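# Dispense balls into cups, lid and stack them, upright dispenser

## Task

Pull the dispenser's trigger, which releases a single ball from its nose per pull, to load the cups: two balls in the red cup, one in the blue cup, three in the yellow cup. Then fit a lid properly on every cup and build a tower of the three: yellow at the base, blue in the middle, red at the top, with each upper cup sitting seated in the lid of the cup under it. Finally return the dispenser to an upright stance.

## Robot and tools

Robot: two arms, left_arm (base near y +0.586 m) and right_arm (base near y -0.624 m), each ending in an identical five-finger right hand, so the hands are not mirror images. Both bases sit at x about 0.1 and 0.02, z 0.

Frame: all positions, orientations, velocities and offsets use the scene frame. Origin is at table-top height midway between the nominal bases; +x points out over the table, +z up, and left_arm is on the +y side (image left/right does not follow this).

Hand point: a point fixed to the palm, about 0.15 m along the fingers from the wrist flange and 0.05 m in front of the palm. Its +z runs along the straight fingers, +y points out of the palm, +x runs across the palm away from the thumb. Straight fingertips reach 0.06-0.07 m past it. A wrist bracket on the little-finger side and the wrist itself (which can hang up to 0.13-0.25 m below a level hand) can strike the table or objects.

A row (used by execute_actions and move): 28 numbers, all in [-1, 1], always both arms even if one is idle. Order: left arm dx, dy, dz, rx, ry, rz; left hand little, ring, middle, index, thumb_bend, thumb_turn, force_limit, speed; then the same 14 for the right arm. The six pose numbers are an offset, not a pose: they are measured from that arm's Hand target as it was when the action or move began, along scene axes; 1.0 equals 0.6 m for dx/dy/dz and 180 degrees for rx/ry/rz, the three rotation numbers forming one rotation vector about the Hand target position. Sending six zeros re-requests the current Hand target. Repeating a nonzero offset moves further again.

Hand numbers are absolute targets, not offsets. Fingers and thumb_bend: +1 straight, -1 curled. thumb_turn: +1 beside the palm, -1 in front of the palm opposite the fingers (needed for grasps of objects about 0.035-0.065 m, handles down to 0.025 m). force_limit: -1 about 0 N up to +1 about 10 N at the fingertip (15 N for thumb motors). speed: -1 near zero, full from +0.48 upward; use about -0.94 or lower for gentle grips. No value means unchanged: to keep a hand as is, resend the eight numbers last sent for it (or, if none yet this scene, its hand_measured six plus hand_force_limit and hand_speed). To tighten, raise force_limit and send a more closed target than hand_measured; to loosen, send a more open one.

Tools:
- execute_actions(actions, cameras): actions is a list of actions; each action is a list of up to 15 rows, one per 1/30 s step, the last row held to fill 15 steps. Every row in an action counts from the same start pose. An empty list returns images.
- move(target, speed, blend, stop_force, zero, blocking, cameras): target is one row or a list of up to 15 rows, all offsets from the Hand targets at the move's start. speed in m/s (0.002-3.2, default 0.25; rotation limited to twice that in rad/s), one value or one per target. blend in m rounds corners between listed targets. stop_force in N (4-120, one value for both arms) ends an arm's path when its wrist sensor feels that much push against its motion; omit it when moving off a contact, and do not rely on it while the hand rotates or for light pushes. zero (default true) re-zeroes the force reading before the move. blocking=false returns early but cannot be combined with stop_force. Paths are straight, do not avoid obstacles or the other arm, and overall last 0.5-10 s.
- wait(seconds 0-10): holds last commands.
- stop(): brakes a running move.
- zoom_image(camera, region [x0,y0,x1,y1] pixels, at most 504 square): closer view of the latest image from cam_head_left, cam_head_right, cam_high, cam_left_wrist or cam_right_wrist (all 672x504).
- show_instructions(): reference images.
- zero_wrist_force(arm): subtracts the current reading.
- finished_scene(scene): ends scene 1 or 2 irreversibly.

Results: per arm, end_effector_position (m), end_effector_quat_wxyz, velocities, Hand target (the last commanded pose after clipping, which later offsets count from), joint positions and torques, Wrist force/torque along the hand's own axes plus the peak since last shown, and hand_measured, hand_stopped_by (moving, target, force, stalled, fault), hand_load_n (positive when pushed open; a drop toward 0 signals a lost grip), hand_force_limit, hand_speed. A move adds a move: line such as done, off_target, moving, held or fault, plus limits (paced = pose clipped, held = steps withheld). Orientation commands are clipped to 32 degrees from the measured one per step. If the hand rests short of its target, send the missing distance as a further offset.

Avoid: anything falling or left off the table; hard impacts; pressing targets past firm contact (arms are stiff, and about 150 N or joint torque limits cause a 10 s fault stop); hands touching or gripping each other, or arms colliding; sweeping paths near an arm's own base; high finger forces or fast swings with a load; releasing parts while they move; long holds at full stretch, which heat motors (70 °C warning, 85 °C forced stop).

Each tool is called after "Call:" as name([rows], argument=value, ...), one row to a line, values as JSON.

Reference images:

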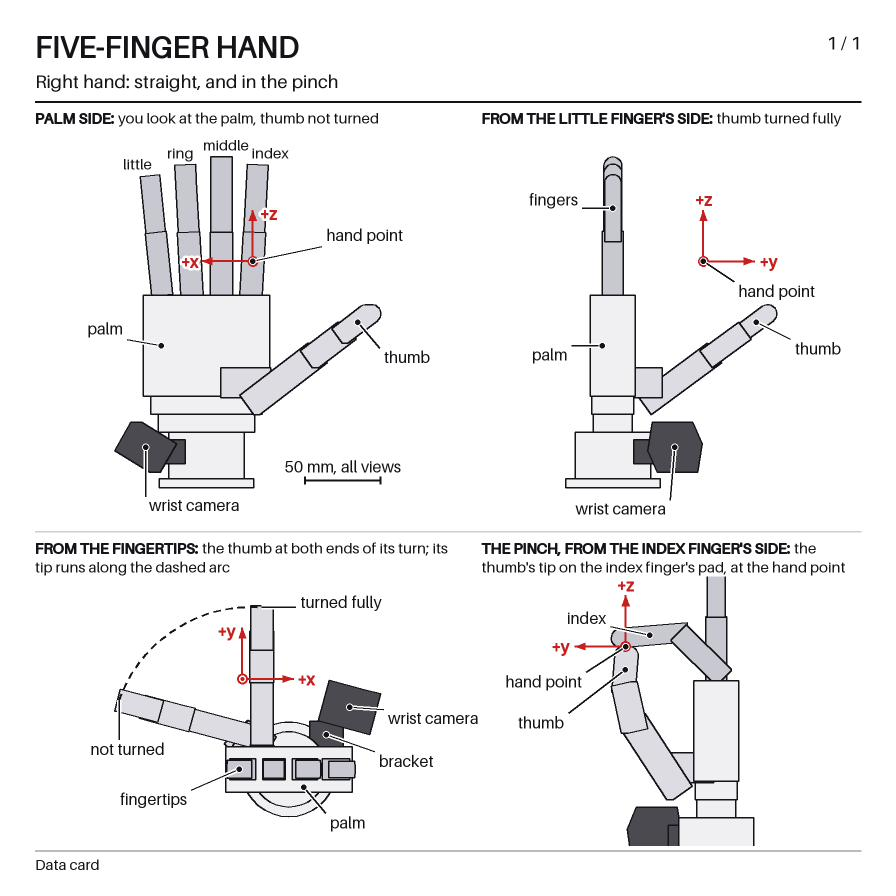

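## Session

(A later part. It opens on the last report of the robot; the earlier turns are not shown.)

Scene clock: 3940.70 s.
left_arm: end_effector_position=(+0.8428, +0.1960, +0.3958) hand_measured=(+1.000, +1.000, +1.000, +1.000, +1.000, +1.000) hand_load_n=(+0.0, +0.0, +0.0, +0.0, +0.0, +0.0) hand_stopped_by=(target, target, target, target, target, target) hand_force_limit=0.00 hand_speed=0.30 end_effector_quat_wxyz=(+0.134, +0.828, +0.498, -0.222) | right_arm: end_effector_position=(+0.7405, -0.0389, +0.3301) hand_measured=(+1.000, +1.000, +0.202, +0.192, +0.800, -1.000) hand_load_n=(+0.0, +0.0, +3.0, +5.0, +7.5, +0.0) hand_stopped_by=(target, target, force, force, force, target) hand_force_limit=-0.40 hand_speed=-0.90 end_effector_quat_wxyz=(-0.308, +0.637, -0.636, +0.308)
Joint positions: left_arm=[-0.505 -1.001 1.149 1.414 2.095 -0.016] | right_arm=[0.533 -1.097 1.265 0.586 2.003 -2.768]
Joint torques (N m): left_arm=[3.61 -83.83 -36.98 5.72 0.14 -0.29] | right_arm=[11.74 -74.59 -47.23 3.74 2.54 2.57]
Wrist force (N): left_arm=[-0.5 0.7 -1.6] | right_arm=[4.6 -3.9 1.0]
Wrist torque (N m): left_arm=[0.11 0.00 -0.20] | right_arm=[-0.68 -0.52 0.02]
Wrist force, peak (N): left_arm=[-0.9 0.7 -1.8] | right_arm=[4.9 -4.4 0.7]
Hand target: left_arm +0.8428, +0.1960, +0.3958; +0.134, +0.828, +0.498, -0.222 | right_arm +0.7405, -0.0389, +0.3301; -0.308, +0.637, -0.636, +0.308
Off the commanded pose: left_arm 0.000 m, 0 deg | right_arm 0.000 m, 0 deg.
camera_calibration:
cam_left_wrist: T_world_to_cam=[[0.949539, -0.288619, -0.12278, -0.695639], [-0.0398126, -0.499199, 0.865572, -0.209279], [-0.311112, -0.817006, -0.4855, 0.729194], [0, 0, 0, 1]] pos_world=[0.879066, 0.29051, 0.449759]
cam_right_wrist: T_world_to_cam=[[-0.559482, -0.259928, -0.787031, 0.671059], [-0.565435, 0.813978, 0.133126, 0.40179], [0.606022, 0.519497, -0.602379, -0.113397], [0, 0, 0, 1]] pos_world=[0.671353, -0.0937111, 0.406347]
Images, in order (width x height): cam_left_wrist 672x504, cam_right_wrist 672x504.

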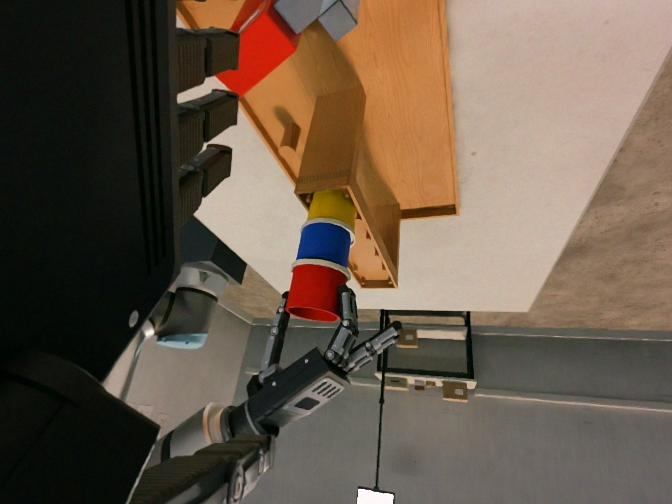

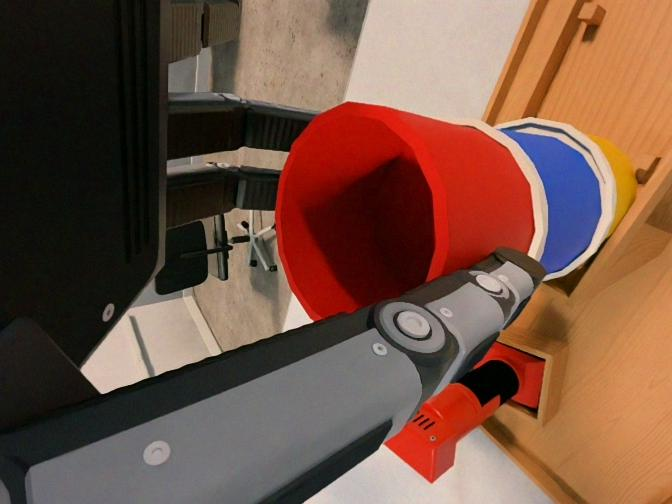

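Call:
move(target=[0,0,0,0,0,0,1,1,1,1,1,1,0,0.3,0,0,0.0333,0,0,0,1,1,0.1,0.1,0.5,-1,-0.4,-0.9], speed=0.02, cameras=["cam_left_wrist","cam_right_wrist","cam_high","cam_head_right"])

Call:
zoom_image(camera="cam_left_wrist", region=[276, 230, 366, 330])

Call:
zoom_image(camera="cam_right_wrist", region=[420, 80, 672, 300])

Call:
zoom_image(camera="cam_high", region=[290, 148, 340, 218])

Scene clock: 3947.13 s.
left_arm: end_effector_position=(+0.8428, +0.1960, +0.3958) hand_measured=(+1.000, +1.000, +1.000, +1.000, +1.000, +1.000) hand_load_n=(+0.0, +0.0, +0.0, +0.5, +0.0, +0.0) hand_stopped_by=(target, target, target, target, target, target) hand_force_limit=0.00 hand_speed=0.30 end_effector_quat_wxyz=(+0.134, +0.828, +0.498, -0.222) | right_arm: end_effector_position=(+0.7405, -0.0389, +0.3500) hand_measured=(+1.000, +1.000, +0.202, +0.192, +0.800, -1.000) hand_load_n=(-0.5, +0.0, +3.0, +5.0, +8.0, +0.5) hand_stopped_by=(target, target, force, force, force, target) hand_force_limit=-0.40 hand_speed=-0.90 end_effector_quat_wxyz=(-0.308, +0.637, -0.636, +0.308)
Joint positions: left_arm=[-0.505 -1.001 1.149 1.414 2.095 -0.016] | right_arm=[0.533 -1.102 1.237 0.619 2.003 -2.768]
Joint torques (N m): left_arm=[5.33 -83.06 -36.8 5.87 0.08 -0.31] | right_arm=[7.23 -91.66 -49.16 3.75 0.73 1.13]
Wrist force (N): left_arm=[-0.6 0.6 -1.6] | right_arm=[3.8 -3.9 1.6]
Wrist torque (N m): left_arm=[0.10 0.00 -0.21] | right_arm=[-0.73 -0.40 -0.02]
Wrist force, peak (N): left_arm=[-0.7 0.4 -1.9] | right_arm=[4.9 -4.0 1.4]
Hand target: left_arm +0.8428, +0.1960, +0.3958; +0.134, +0.828, +0.498, -0.222 | right_arm +0.7405, -0.0389, +0.3501; -0.308, +0.637, -0.636, +0.308
Off the commanded pose: left_arm 0.000 m, 0 deg | right_arm 0.000 m, 0 deg.
move: done
camera_calibration:
cam_left_wrist: T_world_to_cam=[[0.949539, -0.288619, -0.12278, -0.695639], [-0.0398126, -0.499199, 0.865572, -0.209279], [-0.311112, -0.817006, -0.4855, 0.729194], [0, 0, 0, 1]] pos_world=[0.879066, 0.29051, 0.449759]
cam_right_wrist: T_world_to_cam=[[-0.559482, -0.259928, -0.787031, 0.686721], [-0.565435, 0.813978, 0.133126, 0.39914], [0.606022, 0.519497, -0.602379, -0.10141], [0, 0, 0, 1]] pos_world=[0.671353, -0.0937111, 0.426247]
Images, in order (width x height): cam_head_right 672x504, cam_high 672x504, cam_left_wrist 672x504, cam_right_wrist 672x504.

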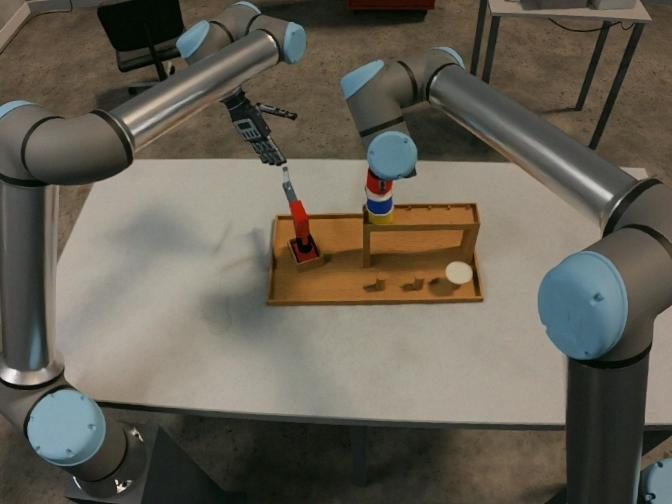

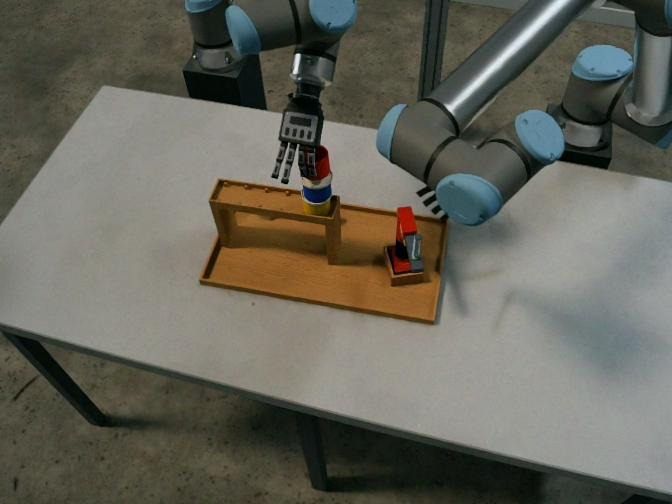

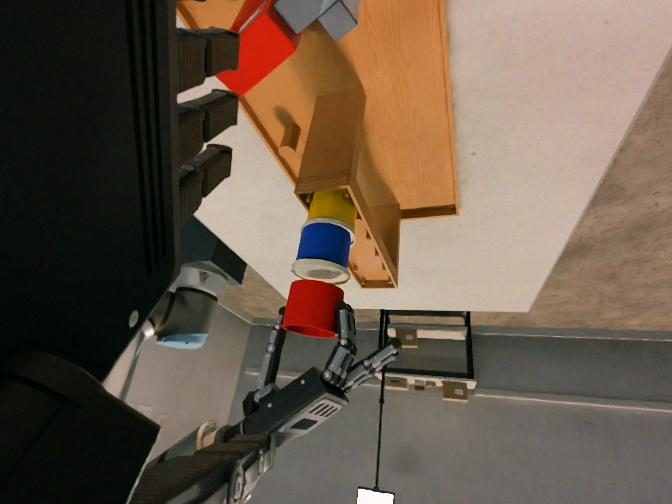

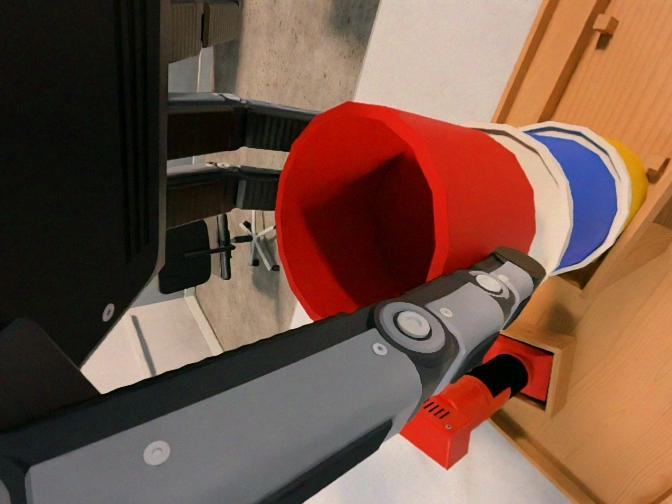

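Scaled by 5.040 from the camera's 672x504 image, which has a finer 960x720 frame.

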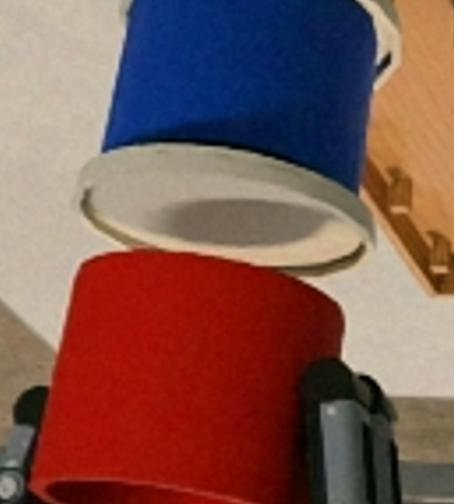

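Scaled by 2.000 from the camera's 672x504 image, which has a finer 960x720 frame.

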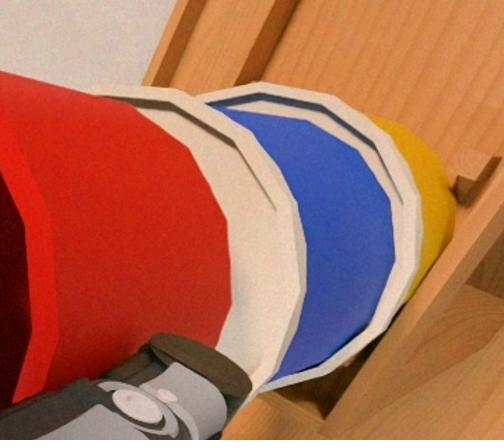

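Scaled by 7.200 from the camera's 672x504 image, which has a finer 960x720 frame.

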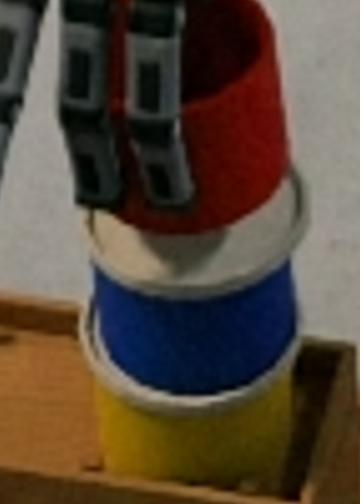

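Call:
zoom_image(camera="cam_left_wrist", region=[286, 250, 356, 300])

Call:
zoom_image(camera="cam_high", region=[296, 165, 340, 209])

Call:
zoom_image(camera="cam_head_right", region=[360, 180, 404, 224])

Scaled by 7.200 from the camera's 672x504 image, which has a finer 960x720 frame.

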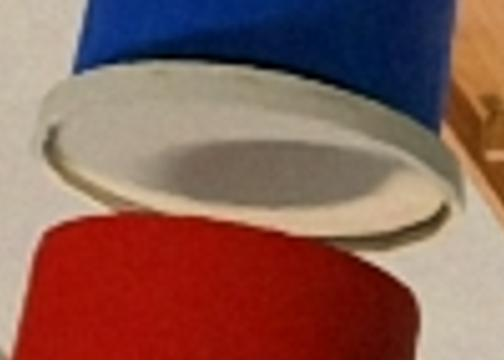

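Scaled by 11.455 from the camera's 672x504 image, which has a finer 960x720 frame.

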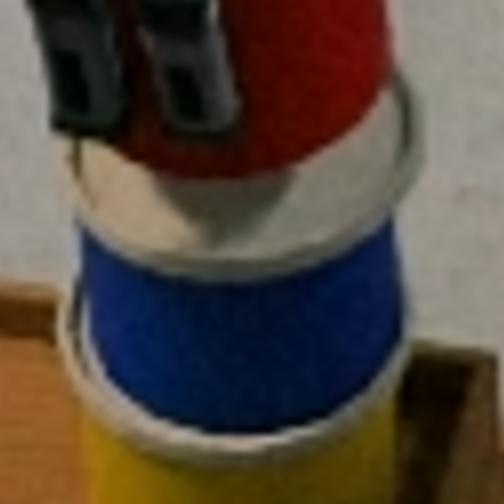

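Scaled by 11.455 from the camera's 672x504 image, which has a finer 960x720 frame.

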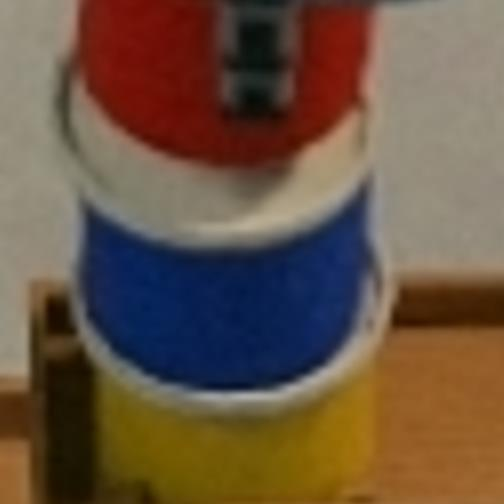

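Call:
move([
  [0,0,0,0,0,0,1,1,1,1,1,1,0,0.3,0,0,0.11,0,0,0,1,1,0.1,0.1,0.5,-1,-0.4,-0.9],
  [0,0,0,0,0,0,1,1,1,1,1,1,0,0.3,0.029,-0.348,0.11,0,0,0,1,1,0.1,0.1,0.5,-1,-0.4,-0.9],
  [0,0,0,0,0,0,1,1,1,1,1,1,0,0.3,0.029,-0.348,-0.15,0,0,0,1,1,0.1,0.1,0.5,-1,-0.4,-0.9],
], speed=0.12, blend=[0.02,0.02,0], cameras=["cam_left_wrist","cam_right_wrist","cam_high","cam_head_right"])

Call:
zoom_image(camera="cam_head_right", region=[360, 180, 404, 224])

Call:
zoom_image(camera="cam_high", region=[296, 165, 340, 209])

Call:
zoom_image(camera="cam_left_wrist", region=[286, 210, 366, 290])

Scene clock: 3983.97 s.
left_arm: end_effector_position=(+0.8428, +0.1960, +0.3958) hand_measured=(+1.000, +1.000, +1.000, +1.000, +1.000, +1.000) hand_load_n=(+0.0, +0.0, +0.0, +0.0, +0.0, +0.0) hand_stopped_by=(target, target, target, target, target, target) hand_force_limit=0.00 hand_speed=0.30 end_effector_quat_wxyz=(+0.134, +0.828, +0.498, -0.222) | right_arm: end_effector_position=(+0.7579, -0.2477, +0.2602) hand_measured=(+1.000, +1.000, +0.202, +0.192, +0.800, -1.000) hand_load_n=(+0.0, +0.0, +3.0, +5.0, +8.0, +0.0) hand_stopped_by=(target, target, force, force, force, target) hand_force_limit=-0.40 hand_speed=-0.90 end_effector_quat_wxyz=(-0.308, +0.637, -0.636, +0.308)
Joint positions: left_arm=[-0.505 -1.001 1.149 1.414 2.095 -0.016] | right_arm=[0.25 -1.27 1.628 0.332 1.79 -2.965]
Joint torques (N m): left_arm=[6.12 -84.24 -37.61 5.71 0.09 -0.24] | right_arm=[-12.05 -54.53 -34.41 -1.54 -2.46 -2.9]
Wrist force (N): left_arm=[-0.2 0.3 -1.8] | right_arm=[4.1 -4.2 0.8]
Wrist torque (N m): left_arm=[0.07 -0.05 -0.20] | right_arm=[-0.76 -0.49 0.19]
Wrist force, peak (N): left_arm=[-0.6 0.7 -2.0] | right_arm=[4.6 -4.6 1.8]
Hand target: left_arm +0.8428, +0.1960, +0.3958; +0.134, +0.828, +0.498, -0.222 | right_arm +0.7579, -0.2477, +0.2601; -0.308, +0.637, -0.636, +0.308
Off the commanded pose: left_arm 0.000 m, 0 deg | right_arm 0.000 m, 0 deg.
move: done
camera_calibration:
cam_left_wrist: T_world_to_cam=[[0.949539, -0.288619, -0.12278, -0.695639], [-0.0398126, -0.499199, 0.865572, -0.209279], [-0.311112, -0.817006, -0.4855, 0.729194], [0, 0, 0, 1]] pos_world=[0.879066, 0.29051, 0.449759]
cam_right_wrist: T_world_to_cam=[[-0.559482, -0.259928, -0.787031, 0.571508], [-0.565435, 0.813978, 0.133126, 0.590892], [0.606022, 0.519497, -0.602379, -0.0575774], [0, 0, 0, 1]] pos_world=[0.688753, -0.302511, 0.336447]
Images, in order (width x height): cam_head_right 672x504, cam_high 672x504, cam_left_wrist 672x504, cam_right_wrist 672x504.

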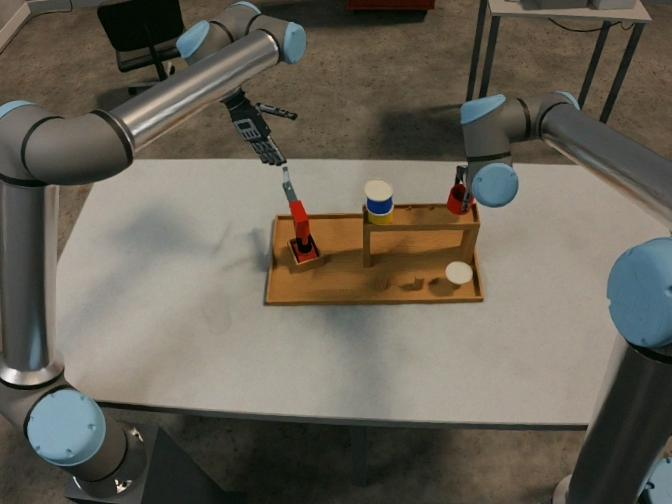

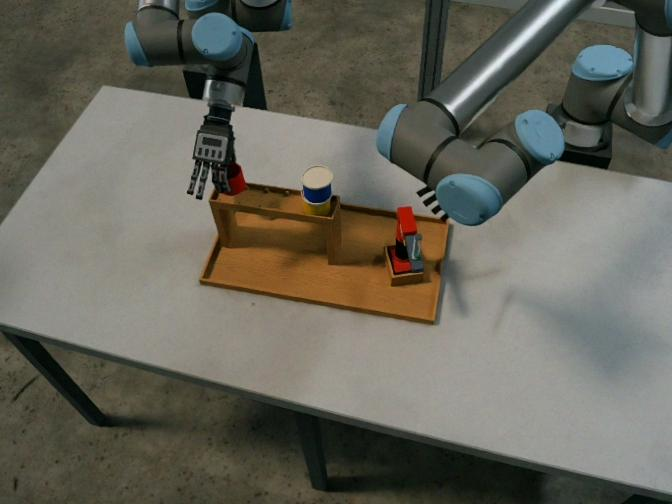

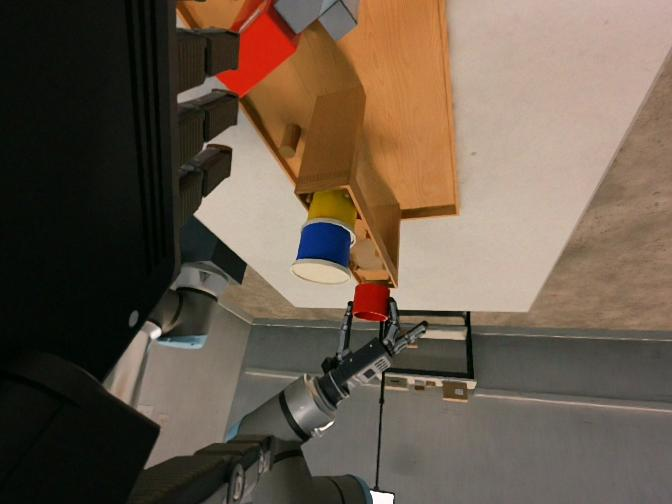

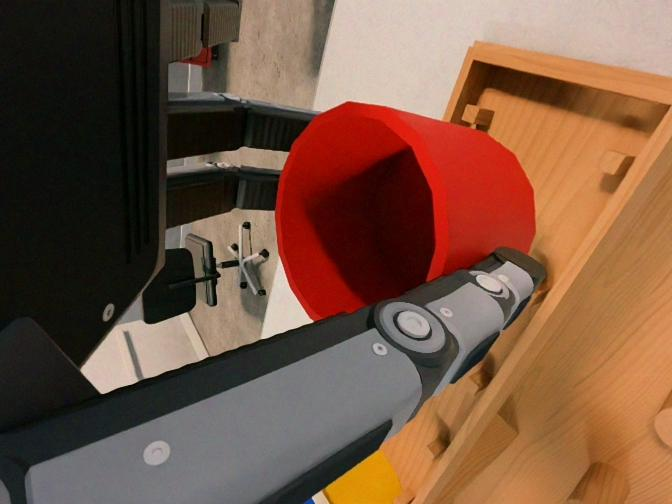

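Scaled by 11.455 from the camera's 672x504 image, which has a finer 960x720 frame.

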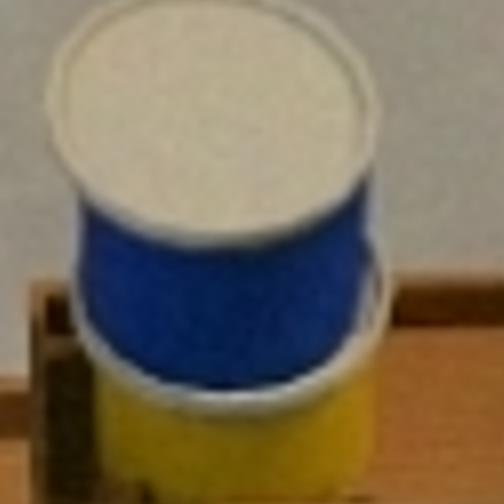

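Scaled by 11.455 from the camera's 672x504 image, which has a finer 960x720 frame.

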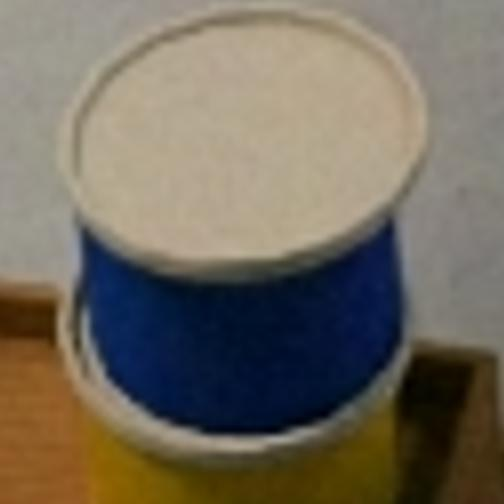

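Scaled by 6.300 from the camera's 672x504 image, which has a finer 960x720 frame.

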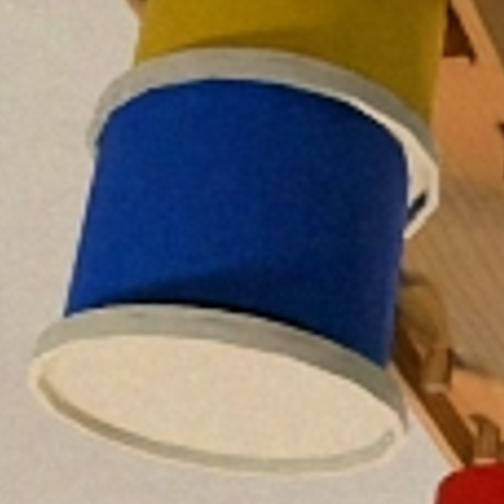

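Call:
move(target=[0,0,0,0,0,0,1,1,1,1,1,1,0,0.3,0,0,-0.08,0,0,0,1,1,0.1,0.1,0.5,-1,-0.4,-0.9], speed=0.02, stop_force=4, cameras=["cam_right_wrist","cam_head_right"])

Scene clock: 3990.17 s.
left_arm: end_effector_position=(+0.8428, +0.1960, +0.3958) hand_measured=(+1.000, +1.000, +1.000, +1.000, +1.000, +1.000) hand_load_n=(+0.0, +0.0, +0.5, +0.0, +0.0, +0.0) hand_stopped_by=(target, target, target, target, target, target) hand_force_limit=0.00 hand_speed=0.30 end_effector_quat_wxyz=(+0.134, +0.828, +0.498, -0.222) | right_arm: end_effector_position=(+0.7579, -0.2477, +0.2338) hand_measured=(+1.000, +1.000, +0.202, +0.192, +0.800, -1.000) hand_load_n=(+0.0, +0.0, +3.5, +5.0, +8.5, +0.5) hand_stopped_by=(target, target, force, force, force, target) hand_force_limit=-0.40 hand_speed=-0.90 end_effector_quat_wxyz=(-0.308, +0.637, -0.636, +0.308)
Joint positions: left_arm=[-0.505 -1.001 1.149 1.414 2.095 -0.016] | right_arm=[0.25 -1.254 1.656 0.288 1.79 -2.965]
Joint torques (N m): left_arm=[6.5 -84.62 -36.4 5.53 0.14 -0.32] | right_arm=[2.6 -76.1 -46.64 3.15 -2.54 -2.65]
Wrist force (N): left_arm=[-0.4 0.4 -1.5] | right_arm=[4.5 -3.8 0.9]
Wrist torque (N m): left_arm=[0.06 -0.03 -0.20] | right_arm=[-0.71 -0.54 0.24]
Wrist force, peak (N): left_arm=[-0.7 0.6 -2.1] | right_arm=[3.1 -6.7 -3.1]
Hand target: left_arm +0.8428, +0.1960, +0.3958; +0.134, +0.828, +0.498, -0.222 | right_arm +0.7579, -0.2477, +0.2338; -0.308, +0.637, -0.636, +0.308 (not the last commanded pose)
Off the commanded pose: left_arm 0.000 m, 0 deg | right_arm 0.022 m, 0 deg.
move: contact (right_arm)
camera_calibration:
cam_right_wrist: T_world_to_cam=[[-0.559482, -0.259928, -0.787031, 0.55073], [-0.565435, 0.813978, 0.133126, 0.594407], [0.606022, 0.519497, -0.602379, -0.0734802], [0, 0, 0, 1]] pos_world=[0.688753, -0.302511, 0.310047]
Images, in order (width x height): cam_head_right 672x504, cam_right_wrist 672x504.

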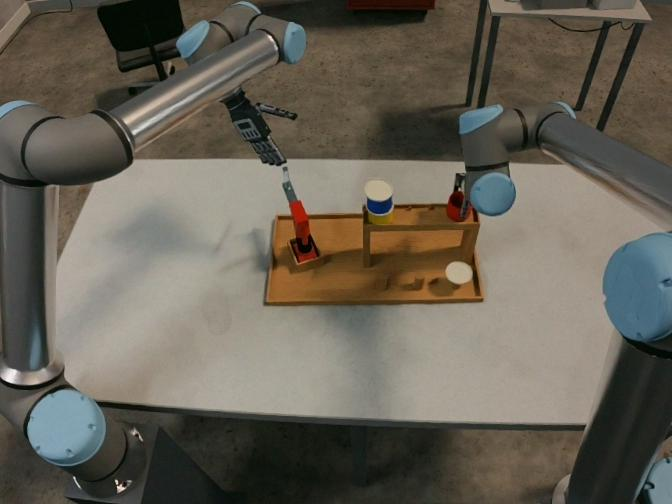

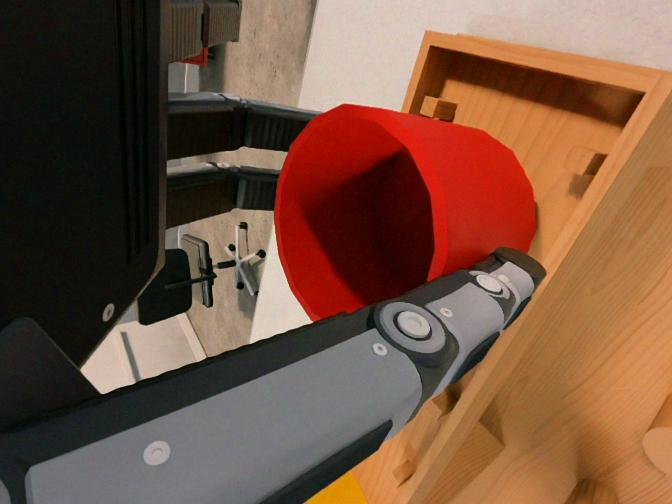

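Call:
zoom_image(camera="cam_right_wrist", region=[340, 10, 672, 300])

Call:
zoom_image(camera="cam_head_right", region=[425, 160, 495, 240])

Scaled by 1.518 from the camera's 672x504 image, which has a finer 960x720 frame.

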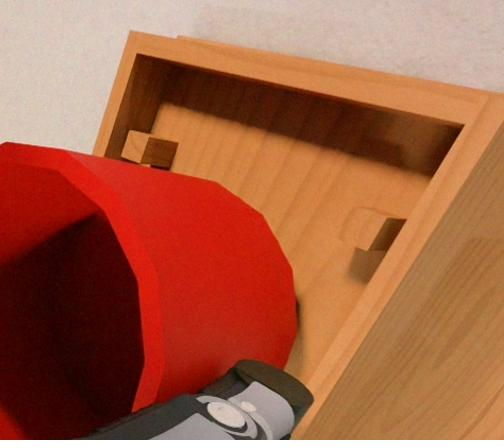

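Scaled by 6.300 from the camera's 672x504 image, which has a finer 960x720 frame.

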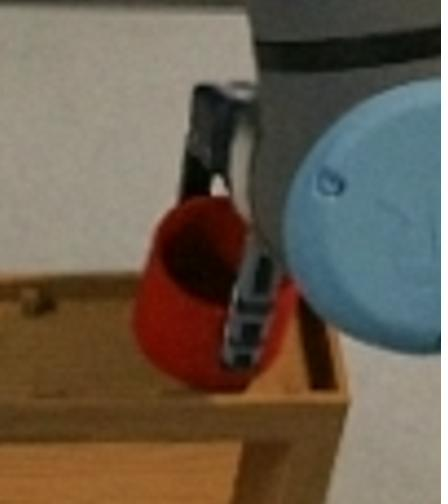

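Call:
move([
  [0,0,0,0,0,0,1,1,1,1,1,1,0,0.3,0,0,0.008,0,0,0,1,1,0.1,0.1,0.5,-1,-0.4,-0.9],
  [0,0,0,0,0,0,1,1,1,1,1,1,0,0.3,0.0083,0,0.008,0,0,0,1,1,0.1,0.1,0.5,-1,-0.4,-0.9],
], speed=0.03)

Call:
move(target=[0,0,0,0,0,0,1,1,1,1,1,1,0,0.3,0,0,-0.045,0,0,0,1,1,0.1,0.1,0.5,-1,-0.4,-0.9], speed=0.015, stop_force=4, cameras=["cam_right_wrist","cam_head_right"])

Scene clock: 4013.23 s.
left_arm: end_effector_position=(+0.8428, +0.1960, +0.3958) hand_measured=(+1.000, +1.000, +1.000, +1.000, +1.000, +1.000) hand_load_n=(+0.0, +0.0, +0.0, +0.0, +0.0, +0.0) hand_stopped_by=(target, target, target, target, target, target) hand_force_limit=0.00 hand_speed=0.30 end_effector_quat_wxyz=(+0.134, +0.828, +0.498, -0.222) | right_arm: end_effector_position=(+0.7628, -0.2477, +0.2387) hand_measured=(+1.000, +1.000, +0.202, +0.192, +0.800, -1.000) hand_load_n=(+0.0, -0.5, +3.5, +5.0, +8.5, +0.0) hand_stopped_by=(target, target, force, force, force, target) hand_force_limit=-0.40 hand_speed=-0.90 end_effector_quat_wxyz=(-0.308, +0.637, -0.636, +0.308)
Joint positions: left_arm=[-0.505 -1.001 1.149 1.414 2.095 -0.016] | right_arm=[0.248 -1.25 1.642 0.298 1.789 -2.966]
Joint torques (N m): left_arm=[7.31 -84.55 -37.23 5.45 0.2 -0.51] | right_arm=[-15.2 -59.19 -48.49 4.2 -2.52 -3.33]
Wrist force (N): left_arm=[-0.3 0.4 -1.6] | right_arm=[4.0 -3.8 0.6]
Wrist torque (N m): left_arm=[0.07 -0.03 -0.20] | right_arm=[-0.69 -0.46 0.20]
Wrist force, peak (N): left_arm=[-0.6 0.6 -2.0] | right_arm=[4.7 -4.6 1.1]
Hand target: left_arm +0.8428, +0.1960, +0.3958; +0.134, +0.828, +0.498, -0.222 | right_arm +0.7629, -0.2477, +0.2386; -0.308, +0.637, -0.636, +0.308
Off the commanded pose: left_arm 0.000 m, 0 deg | right_arm 0.000 m, 0 deg.
move: done

Scene clock: 4014.80 s.
left_arm: end_effector_position=(+0.8428, +0.1960, +0.3958) hand_measured=(+1.000, +1.000, +1.000, +1.000, +1.000, +1.000) hand_load_n=(+0.0, +0.0, +0.0, +0.0, +0.0, +0.0) hand_stopped_by=(target, target, target, target, target, target) hand_force_limit=0.00 hand_speed=0.30 end_effector_quat_wxyz=(+0.134, +0.828, +0.498, -0.222) | right_arm: end_effector_position=(+0.7629, -0.2477, +0.2329) hand_measured=(+1.000, +1.000, +0.202, +0.192, +0.800, -1.000) hand_load_n=(+0.0, +0.0, +4.0, +5.0, +8.5, +0.0) hand_stopped_by=(target, target, force, force, force, target) hand_force_limit=-0.40 hand_speed=-0.90 end_effector_quat_wxyz=(-0.308, +0.637, -0.636, +0.308)
Joint positions: left_arm=[-0.505 -1.001 1.149 1.414 2.095 -0.016] | right_arm=[0.248 -1.246 1.648 0.289 1.789 -2.966]
Joint torques (N m): left_arm=[5.94 -86.28 -35.99 5.66 0.28 -0.27] | right_arm=[-11.62 -74.77 -47.8 3.59 -1.73 -3.22]
Wrist force (N): left_arm=[-0.7 0.7 -1.9] | right_arm=[4.6 -4.1 1.2]
Wrist torque (N m): left_arm=[0.13 0.04 -0.21] | right_arm=[-0.77 -0.57 0.24]
Wrist force, peak (N): left_arm=[-0.7 0.7 -1.9] | right_arm=[3.6 -7.6 -4.3]
Hand target: left_arm +0.8428, +0.1960, +0.3958; +0.134, +0.828, +0.498, -0.222 | right_arm +0.7629, -0.2477, +0.2329; -0.308, +0.637, -0.636, +0.308 (not the last commanded pose)
Off the commanded pose: left_arm 0.000 m, 0 deg | right_arm 0.021 m, 0 deg.
move: contact (right_arm)
camera_calibration:
cam_right_wrist: T_world_to_cam=[[-0.559434, -0.259888, -0.787078, 0.552813], [-0.565443, 0.813971, 0.133135, 0.597355], [0.606059, 0.519528, -0.602315, -0.0770876], [0, 0, 0, 1]] pos_world=[0.693752, -0.302511, 0.309147]
Images, in order (width x height): cam_head_right 672x504, cam_right_wrist 672x504.

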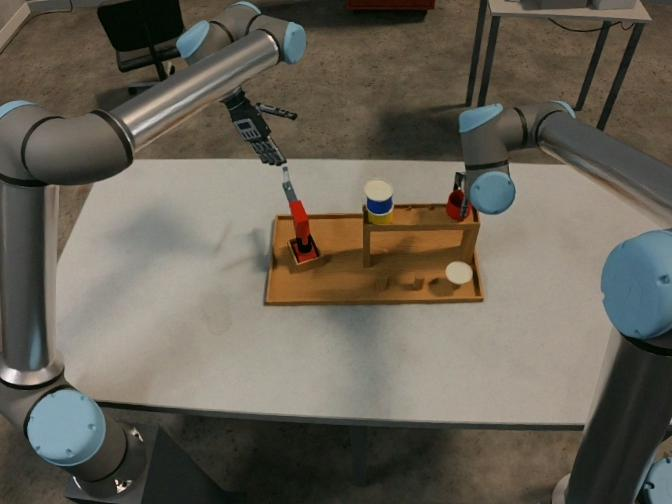

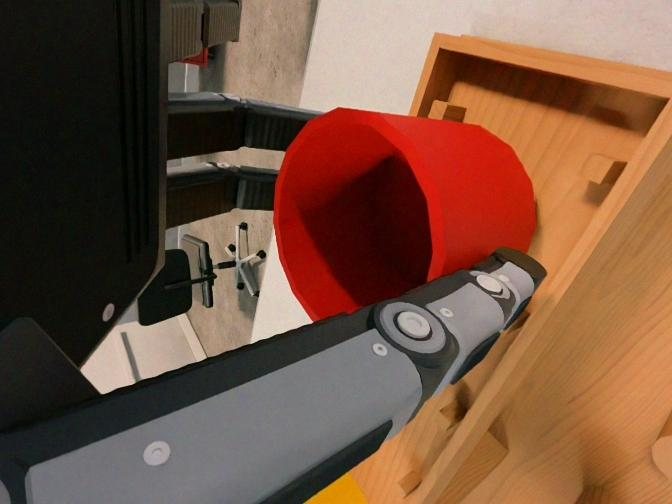

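Call:
move(target=[0,0,0,0,0,0,1,1,1,1,1,1,0,0.3,0,0,-0.0016,0,0,0,1,1,0.1,0.1,0.5,-1,-0.4,-0.9], speed=0.01)

Scene clock: 4024.53 s.
left_arm: end_effector_position=(+0.8428, +0.1960, +0.3958) hand_measured=(+1.000, +1.000, +1.000, +1.000, +1.000, +1.000) hand_load_n=(+0.0, +0.0, +0.0, +0.0, +0.0, +0.0) hand_stopped_by=(target, target, target, target, target, target) hand_force_limit=0.00 hand_speed=0.30 end_effector_quat_wxyz=(+0.134, +0.828, +0.498, -0.222) | right_arm: end_effector_position=(+0.7629, -0.2477, +0.2321) hand_measured=(+1.000, +1.000, +0.202, +0.192, +0.800, -1.000) hand_load_n=(+0.0, +0.0, +3.5, +4.5, +10.0, +0.5) hand_stopped_by=(target, target, force, force, force, target) hand_force_limit=-0.40 hand_speed=-0.90 end_effector_quat_wxyz=(-0.308, +0.637, -0.636, +0.308)
Joint positions: left_arm=[-0.505 -1.001 1.149 1.414 2.095 -0.016] | right_arm=[0.248 -1.246 1.649 0.287 1.789 -2.966]
Joint torques (N m): left_arm=[4.2 -85.7 -36.31 5.43 0.35 -0.36] | right_arm=[-8.93 -50.45 -28.84 -1.33 0.23 -3.19]
Wrist force (N): left_arm=[-0.7 0.4 -1.7] | right_arm=[3.6 -8.1 -5.1]
Wrist torque (N m): left_arm=[0.08 0.02 -0.22] | right_arm=[-0.70 -0.47 0.17]
Wrist force, peak (N): left_arm=[-0.8 0.6 -1.9] | right_arm=[3.6 -8.1 -5.1]
Hand target: left_arm +0.8428, +0.1960, +0.3958; +0.134, +0.828, +0.498, -0.222 | right_arm +0.7629, -0.2477, +0.2320; -0.308, +0.637, -0.636, +0.308
Off the commanded pose: left_arm 0.000 m, 0 deg | right_arm 0.000 m, 0 deg.
move: done

Call:
move([
  [0,0,0,0,0,0,1,1,1,1,1,1,0,0.3,0,0,0.015,0,0,0,1,1,0.1,0.1,0.5,-1,-0.4,-0.9],
  [0,0,0,0,0,0,1,1,1,1,1,1,0,0.3,-0.0082,-0.0008,0.015,-0.019,0.019,0,1,1,0.1,0.1,0.5,-1,-0.4,-0.9],
], speed=0.03)

Call:
move(target=[0,0,0,0,0,0,1,1,1,1,1,1,0,0.3,0,0,-0.05,0,0,0,1,1,0.1,0.1,0.5,-1,-0.4,-0.9], speed=0.015, stop_force=4, cameras=["cam_right_wrist","cam_head_right"])

Scene clock: 4045.93 s.
left_arm: end_effector_position=(+0.8428, +0.1960, +0.3958) hand_measured=(+1.000, +1.000, +1.000, +1.000, +1.000, +1.000) hand_load_n=(+0.0, +0.0, +0.0, +0.0, +0.0, +0.0) hand_stopped_by=(target, target, target, target, target, target) hand_force_limit=0.00 hand_speed=0.30 end_effector_quat_wxyz=(+0.134, +0.828, +0.498, -0.222) | right_arm: end_effector_position=(+0.7580, -0.2481, +0.2410) hand_measured=(+1.000, +1.000, +0.202, +0.192, +0.800, -1.000) hand_load_n=(+0.0, +0.0, +4.5, +5.0, +9.0, +0.5) hand_stopped_by=(target, target, force, force, force, target) hand_force_limit=-0.40 hand_speed=-0.90 end_effector_quat_wxyz=(-0.269, +0.655, -0.636, +0.307)
Joint positions: left_arm=[-0.505 -1.001 1.149 1.414 2.095 -0.016] | right_arm=[0.263 -1.224 1.591 0.393 1.827 -2.987]
Joint torques (N m): left_arm=[4.55 -84.34 -36.15 5.88 0.38 -0.37] | right_arm=[11.5 -63.07 -46.76 3.92 3.13 -3.75]
Wrist force (N): left_arm=[-0.6 0.6 -1.7] | right_arm=[3.6 -4.3 1.4]
Wrist torque (N m): left_arm=[0.10 0.00 -0.21] | right_arm=[-0.82 -0.43 0.13]
Wrist force, peak (N): left_arm=[-0.7 0.6 -2.1] | right_arm=[4.1 -8.6 -5.6]
Hand target: left_arm +0.8428, +0.1960, +0.3958; +0.134, +0.828, +0.498, -0.222 | right_arm +0.7580, -0.2481, +0.2410; -0.269, +0.655, -0.636, +0.307
Off the commanded pose: left_arm 0.000 m, 0 deg | right_arm 0.000 m, 0 deg.
move: done

Scene clock: 4047.63 s.
left_arm: end_effector_position=(+0.8428, +0.1960, +0.3958) hand_measured=(+1.000, +1.000, +1.000, +1.000, +1.000, +1.000) hand_load_n=(+0.0, +0.0, +0.0, +0.0, -0.5, +0.0) hand_stopped_by=(target, target, target, target, target, target) hand_force_limit=0.00 hand_speed=0.30 end_effector_quat_wxyz=(+0.134, +0.828, +0.498, -0.222) | right_arm: end_effector_position=(+0.7580, -0.2482, +0.2328) hand_measured=(+1.000, +1.000, +0.202, +0.192, +0.800, -1.000) hand_load_n=(+0.0, +0.0, +5.0, +5.5, +9.0, +0.5) hand_stopped_by=(target, target, force, force, force, target) hand_force_limit=-0.40 hand_speed=-0.90 end_effector_quat_wxyz=(-0.269, +0.655, -0.636, +0.307)
Joint positions: left_arm=[-0.505 -1.001 1.149 1.414 2.095 -0.016] | right_arm=[0.263 -1.219 1.599 0.379 1.827 -2.987]
Joint torques (N m): left_arm=[6.38 -85.55 -36.83 5.53 0.67 -0.44] | right_arm=[9.27 -76.87 -47.54 3.73 0.31 -3.09]
Wrist force (N): left_arm=[-0.8 0.6 -1.7] | right_arm=[4.1 -3.8 1.0]
Wrist torque (N m): left_arm=[0.11 0.04 -0.22] | right_arm=[-0.73 -0.52 0.19]
Wrist force, peak (N): left_arm=[-0.7 0.6 -1.9] | right_arm=[6.1 -6.6 -3.8]
Hand target: left_arm +0.8428, +0.1960, +0.3958; +0.134, +0.828, +0.498, -0.222 | right_arm +0.7580, -0.2481, +0.2328; -0.269, +0.655, -0.636, +0.307 (not the last commanded pose)
Off the commanded pose: left_arm 0.000 m, 0 deg | right_arm 0.022 m, 0 deg.
move: contact (right_arm)
camera_calibration:
cam_right_wrist: T_world_to_cam=[[-0.60492, -0.305294, -0.735437, 0.560977], [-0.557918, 0.82148, 0.117893, 0.594656], [0.568154, 0.481629, -0.667259, -0.0394564], [0, 0, 0, 1]] pos_world=[0.693532, -0.298232, 0.316129]
Images, in order (width x height): cam_head_right 672x504, cam_right_wrist 672x504.

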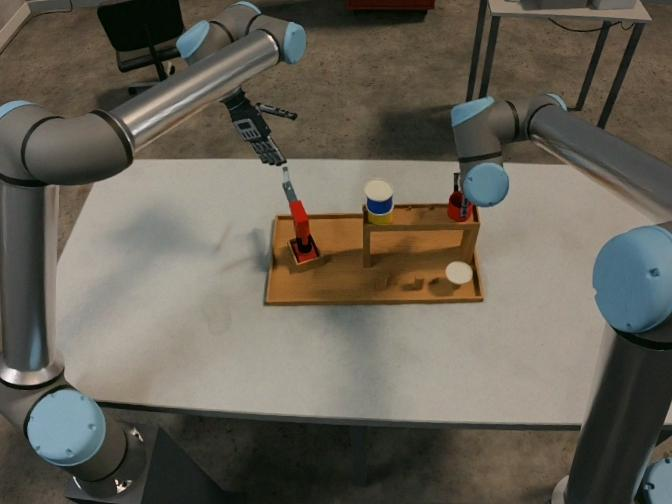

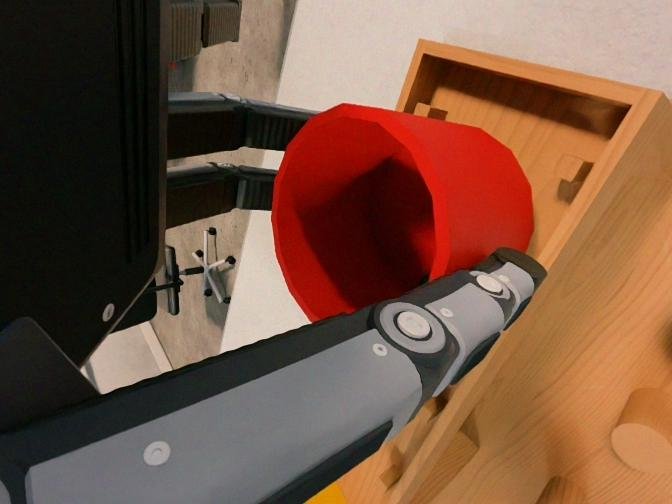

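Call:
move(target=[0,0,0,0,0,0,1,1,1,1,1,1,0,0.3,0,0,-0.0022,0,0,0,1,1,0.1,0.1,0.5,-1,-0.4,-0.9], speed=0.01, cameras=["cam_high","cam_head_left"])

Call:
zoom_image(camera="cam_high", region=[190, 140, 270, 220])

Call:
zoom_image(camera="cam_head_left", region=[430, 160, 500, 230])

Scene clock: 4054.13 s.
left_arm: end_effector_position=(+0.8428, +0.1960, +0.3958) hand_measured=(+1.000, +1.000, +1.000, +1.000, +1.000, +1.000) hand_load_n=(+0.0, +0.0, +0.0, +0.0, +0.0, +0.0) hand_stopped_by=(target, target, target, target, target, target) hand_force_limit=0.00 hand_speed=0.30 end_effector_quat_wxyz=(+0.134, +0.828, +0.498, -0.222) | right_arm: end_effector_position=(+0.7580, -0.2481, +0.2315) hand_measured=(+1.000, +1.000, +0.202, +0.192, +0.800, -1.000) hand_load_n=(+0.0, +0.0, +4.0, +4.5, +10.5, +0.5) hand_stopped_by=(target, target, force, force, force, target) hand_force_limit=-0.40 hand_speed=-0.90 end_effector_quat_wxyz=(-0.269, +0.655, -0.636, +0.307)
Joint positions: left_arm=[-0.505 -1.001 1.149 1.414 2.095 -0.016] | right_arm=[0.263 -1.219 1.601 0.377 1.827 -2.987]
Joint torques (N m): left_arm=[3.46 -85.73 -36.41 5.63 0.22 -0.39] | right_arm=[8.34 -50.3 -29.72 -1.49 -2.42 -0.41]
Wrist force (N): left_arm=[-0.6 0.4 -1.9] | right_arm=[4.7 -7.8 -5.6]
Wrist torque (N m): left_arm=[0.08 0.01 -0.22] | right_arm=[-0.62 -0.48 0.17]
Wrist force, peak (N): left_arm=[-0.6 0.6 -2.0] | right_arm=[4.9 -7.8 -5.6]
Hand target: left_arm +0.8428, +0.1960, +0.3958; +0.134, +0.828, +0.498, -0.222 | right_arm +0.7580, -0.2481, +0.2315; -0.269, +0.655, -0.636, +0.307
Off the commanded pose: left_arm 0.000 m, 0 deg | right_arm 0.000 m, 0 deg.
move: done
Images, in order (width x height): cam_head_left 672x504, cam_high 672x504.

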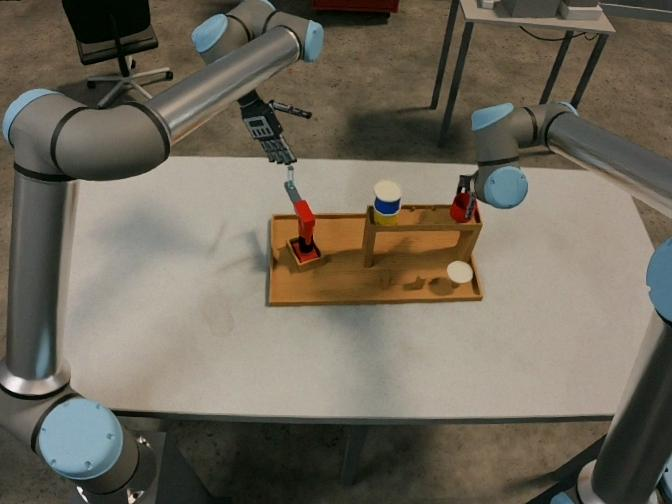

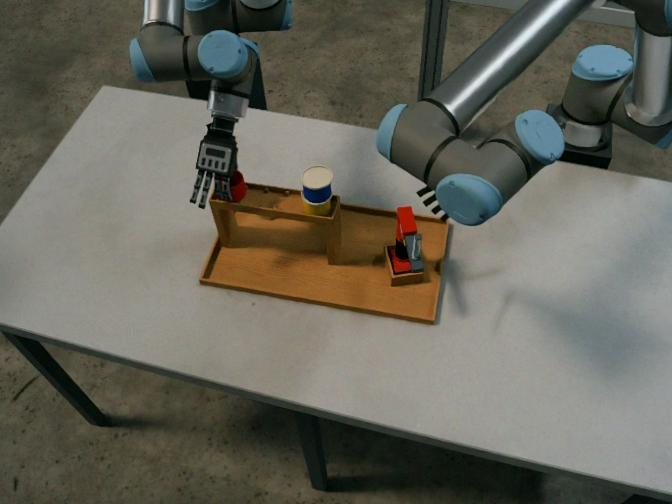

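Scaled by 6.300 from the camera's 672x504 image, which has a finer 960x720 frame.

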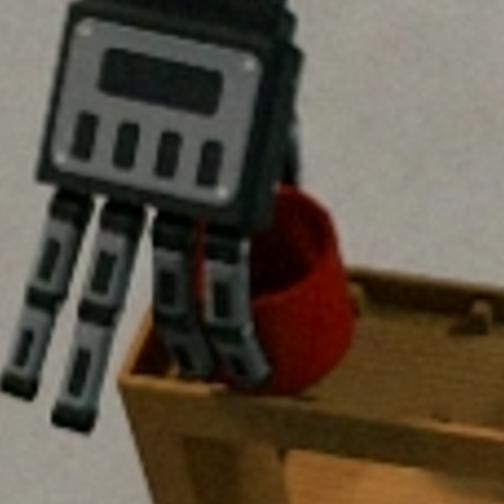

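Scaled by 7.200 from the camera's 672x504 image, which has a finer 960x720 frame.

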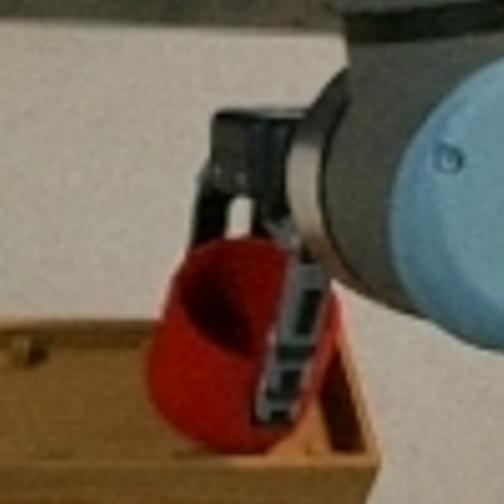

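Call:
move([
  [0,0,0,0,0,0,1,1,1,1,1,1,0,0.3,0,0,0.008,0,0,0,1,1,0.1,0.1,0.5,-1,-0.4,-0.9],
  [0,0,0,0,0,0,1,1,1,1,1,1,0,0.3,-0.006,-0.0025,0.008,0,0,0,1,1,0.1,0.1,0.5,-1,-0.4,-0.9],
], speed=0.03)

Call:
move(target=[0,0,0,0,0,0,1,1,1,1,1,1,0,0.3,0,0,-0.05,0,0,0,1,1,0.1,0.1,0.5,-1,-0.4,-0.9], speed=0.012, stop_force=4, cameras=["cam_right_wrist","cam_head_left"])

Scene clock: 4089.70 s.
left_arm: end_effector_position=(+0.8428, +0.1960, +0.3958) hand_measured=(+1.000, +1.000, +1.000, +1.000, +1.000, +1.000) hand_load_n=(+0.0, +0.0, +0.0, +0.0, +0.0, +0.0) hand_stopped_by=(target, target, target, target, target, target) hand_force_limit=0.00 hand_speed=0.30 end_effector_quat_wxyz=(+0.134, +0.828, +0.498, -0.222) | right_arm: end_effector_position=(+0.7545, -0.2496, +0.2363) hand_measured=(+1.000, +1.000, +0.202, +0.192, +0.800, -1.000) hand_load_n=(+0.0, +0.0, +5.0, +5.5, +9.5, +0.5) hand_stopped_by=(target, target, force, force, force, target) hand_force_limit=-0.40 hand_speed=-0.90 end_effector_quat_wxyz=(-0.269, +0.655, -0.636, +0.307)
Joint positions: left_arm=[-0.505 -1.001 1.149 1.414 2.095 -0.016] | right_arm=[0.262 -1.227 1.604 0.383 1.826 -2.987]
Joint torques (N m): left_arm=[5.69 -85.79 -36.39 5.33 0.22 -0.44] | right_arm=[-12.42 -78.99 -33.65 -0.8 -2.65 -3.07]
Wrist force (N): left_arm=[-0.5 0.6 -1.6] | right_arm=[4.1 -3.8 1.1]
Wrist torque (N m): left_arm=[0.10 -0.01 -0.20] | right_arm=[-0.73 -0.52 0.18]
Wrist force, peak (N): left_arm=[-0.9 0.6 -2.1] | right_arm=[5.0 -8.1 -6.5]
Hand target: left_arm +0.8428, +0.1960, +0.3958; +0.134, +0.828, +0.498, -0.222 | right_arm +0.7544, -0.2496, +0.2363; -0.269, +0.655, -0.636, +0.307
Off the commanded pose: left_arm 0.000 m, 0 deg | right_arm 0.000 m, 0 deg.
move: done

Scene clock: 4091.43 s.
left_arm: end_effector_position=(+0.8428, +0.1960, +0.3958) hand_measured=(+1.000, +1.000, +1.000, +1.000, +1.000, +1.000) hand_load_n=(+0.0, +0.0, -0.5, +0.0, +0.0, +0.0) hand_stopped_by=(target, target, target, target, target, target) hand_force_limit=0.00 hand_speed=0.30 end_effector_quat_wxyz=(+0.134, +0.828, +0.498, -0.222) | right_arm: end_effector_position=(+0.7545, -0.2497, +0.2295) hand_measured=(+1.000, +1.000, +0.202, +0.194, +0.800, -1.000) hand_load_n=(+0.0, +0.0, +7.0, +8.5, +3.5, +0.0) hand_stopped_by=(target, target, force, force, force, target) hand_force_limit=-0.40 hand_speed=-0.90 end_effector_quat_wxyz=(-0.269, +0.655, -0.636, +0.307)
Joint positions: left_arm=[-0.505 -1.001 1.149 1.414 2.095 -0.016] | right_arm=[0.262 -1.223 1.611 0.371 1.826 -2.987]
Joint torques (N m): left_arm=[5.62 -84.19 -36.51 5.34 0.22 -0.25] | right_arm=[-2.81 -76.79 -40.28 7.67 -2.56 -3.34]
Wrist force (N): left_arm=[-0.4 0.5 -1.5] | right_arm=[4.2 -12.5 9.3]
Wrist torque (N m): left_arm=[0.07 -0.03 -0.20] | right_arm=[-0.37 -0.58 0.11]
Wrist force, peak (N): left_arm=[-0.7 0.6 -2.0] | right_arm=[4.6 -15.4 7.8]
Hand target: left_arm +0.8428, +0.1960, +0.3958; +0.134, +0.828, +0.498, -0.222 | right_arm +0.7545, -0.2496, +0.2295; -0.269, +0.655, -0.635, +0.307 (not the last commanded pose)
Off the commanded pose: left_arm 0.000 m, 0 deg | right_arm 0.023 m, 0 deg.
move: contact (right_arm)
camera_calibration:
cam_right_wrist: T_world_to_cam=[[-0.604803, -0.30529, -0.735535, 0.555925], [-0.557937, 0.821478, 0.11781, 0.594363], [0.56826, 0.481634, -0.667165, -0.0390473], [0, 0, 0, 1]] pos_world=[0.690032, -0.299732, 0.312829]
Images, in order (width x height): cam_head_left 672x504, cam_right_wrist 672x504.

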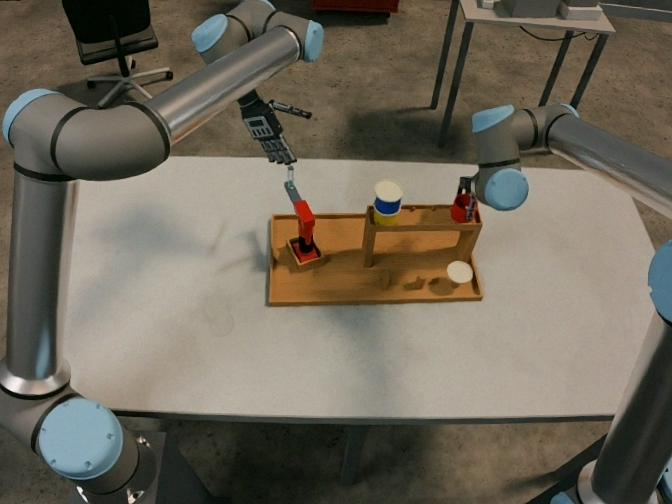

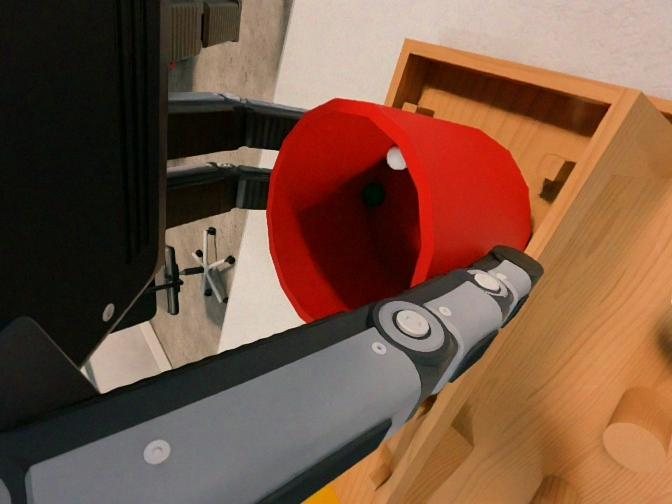

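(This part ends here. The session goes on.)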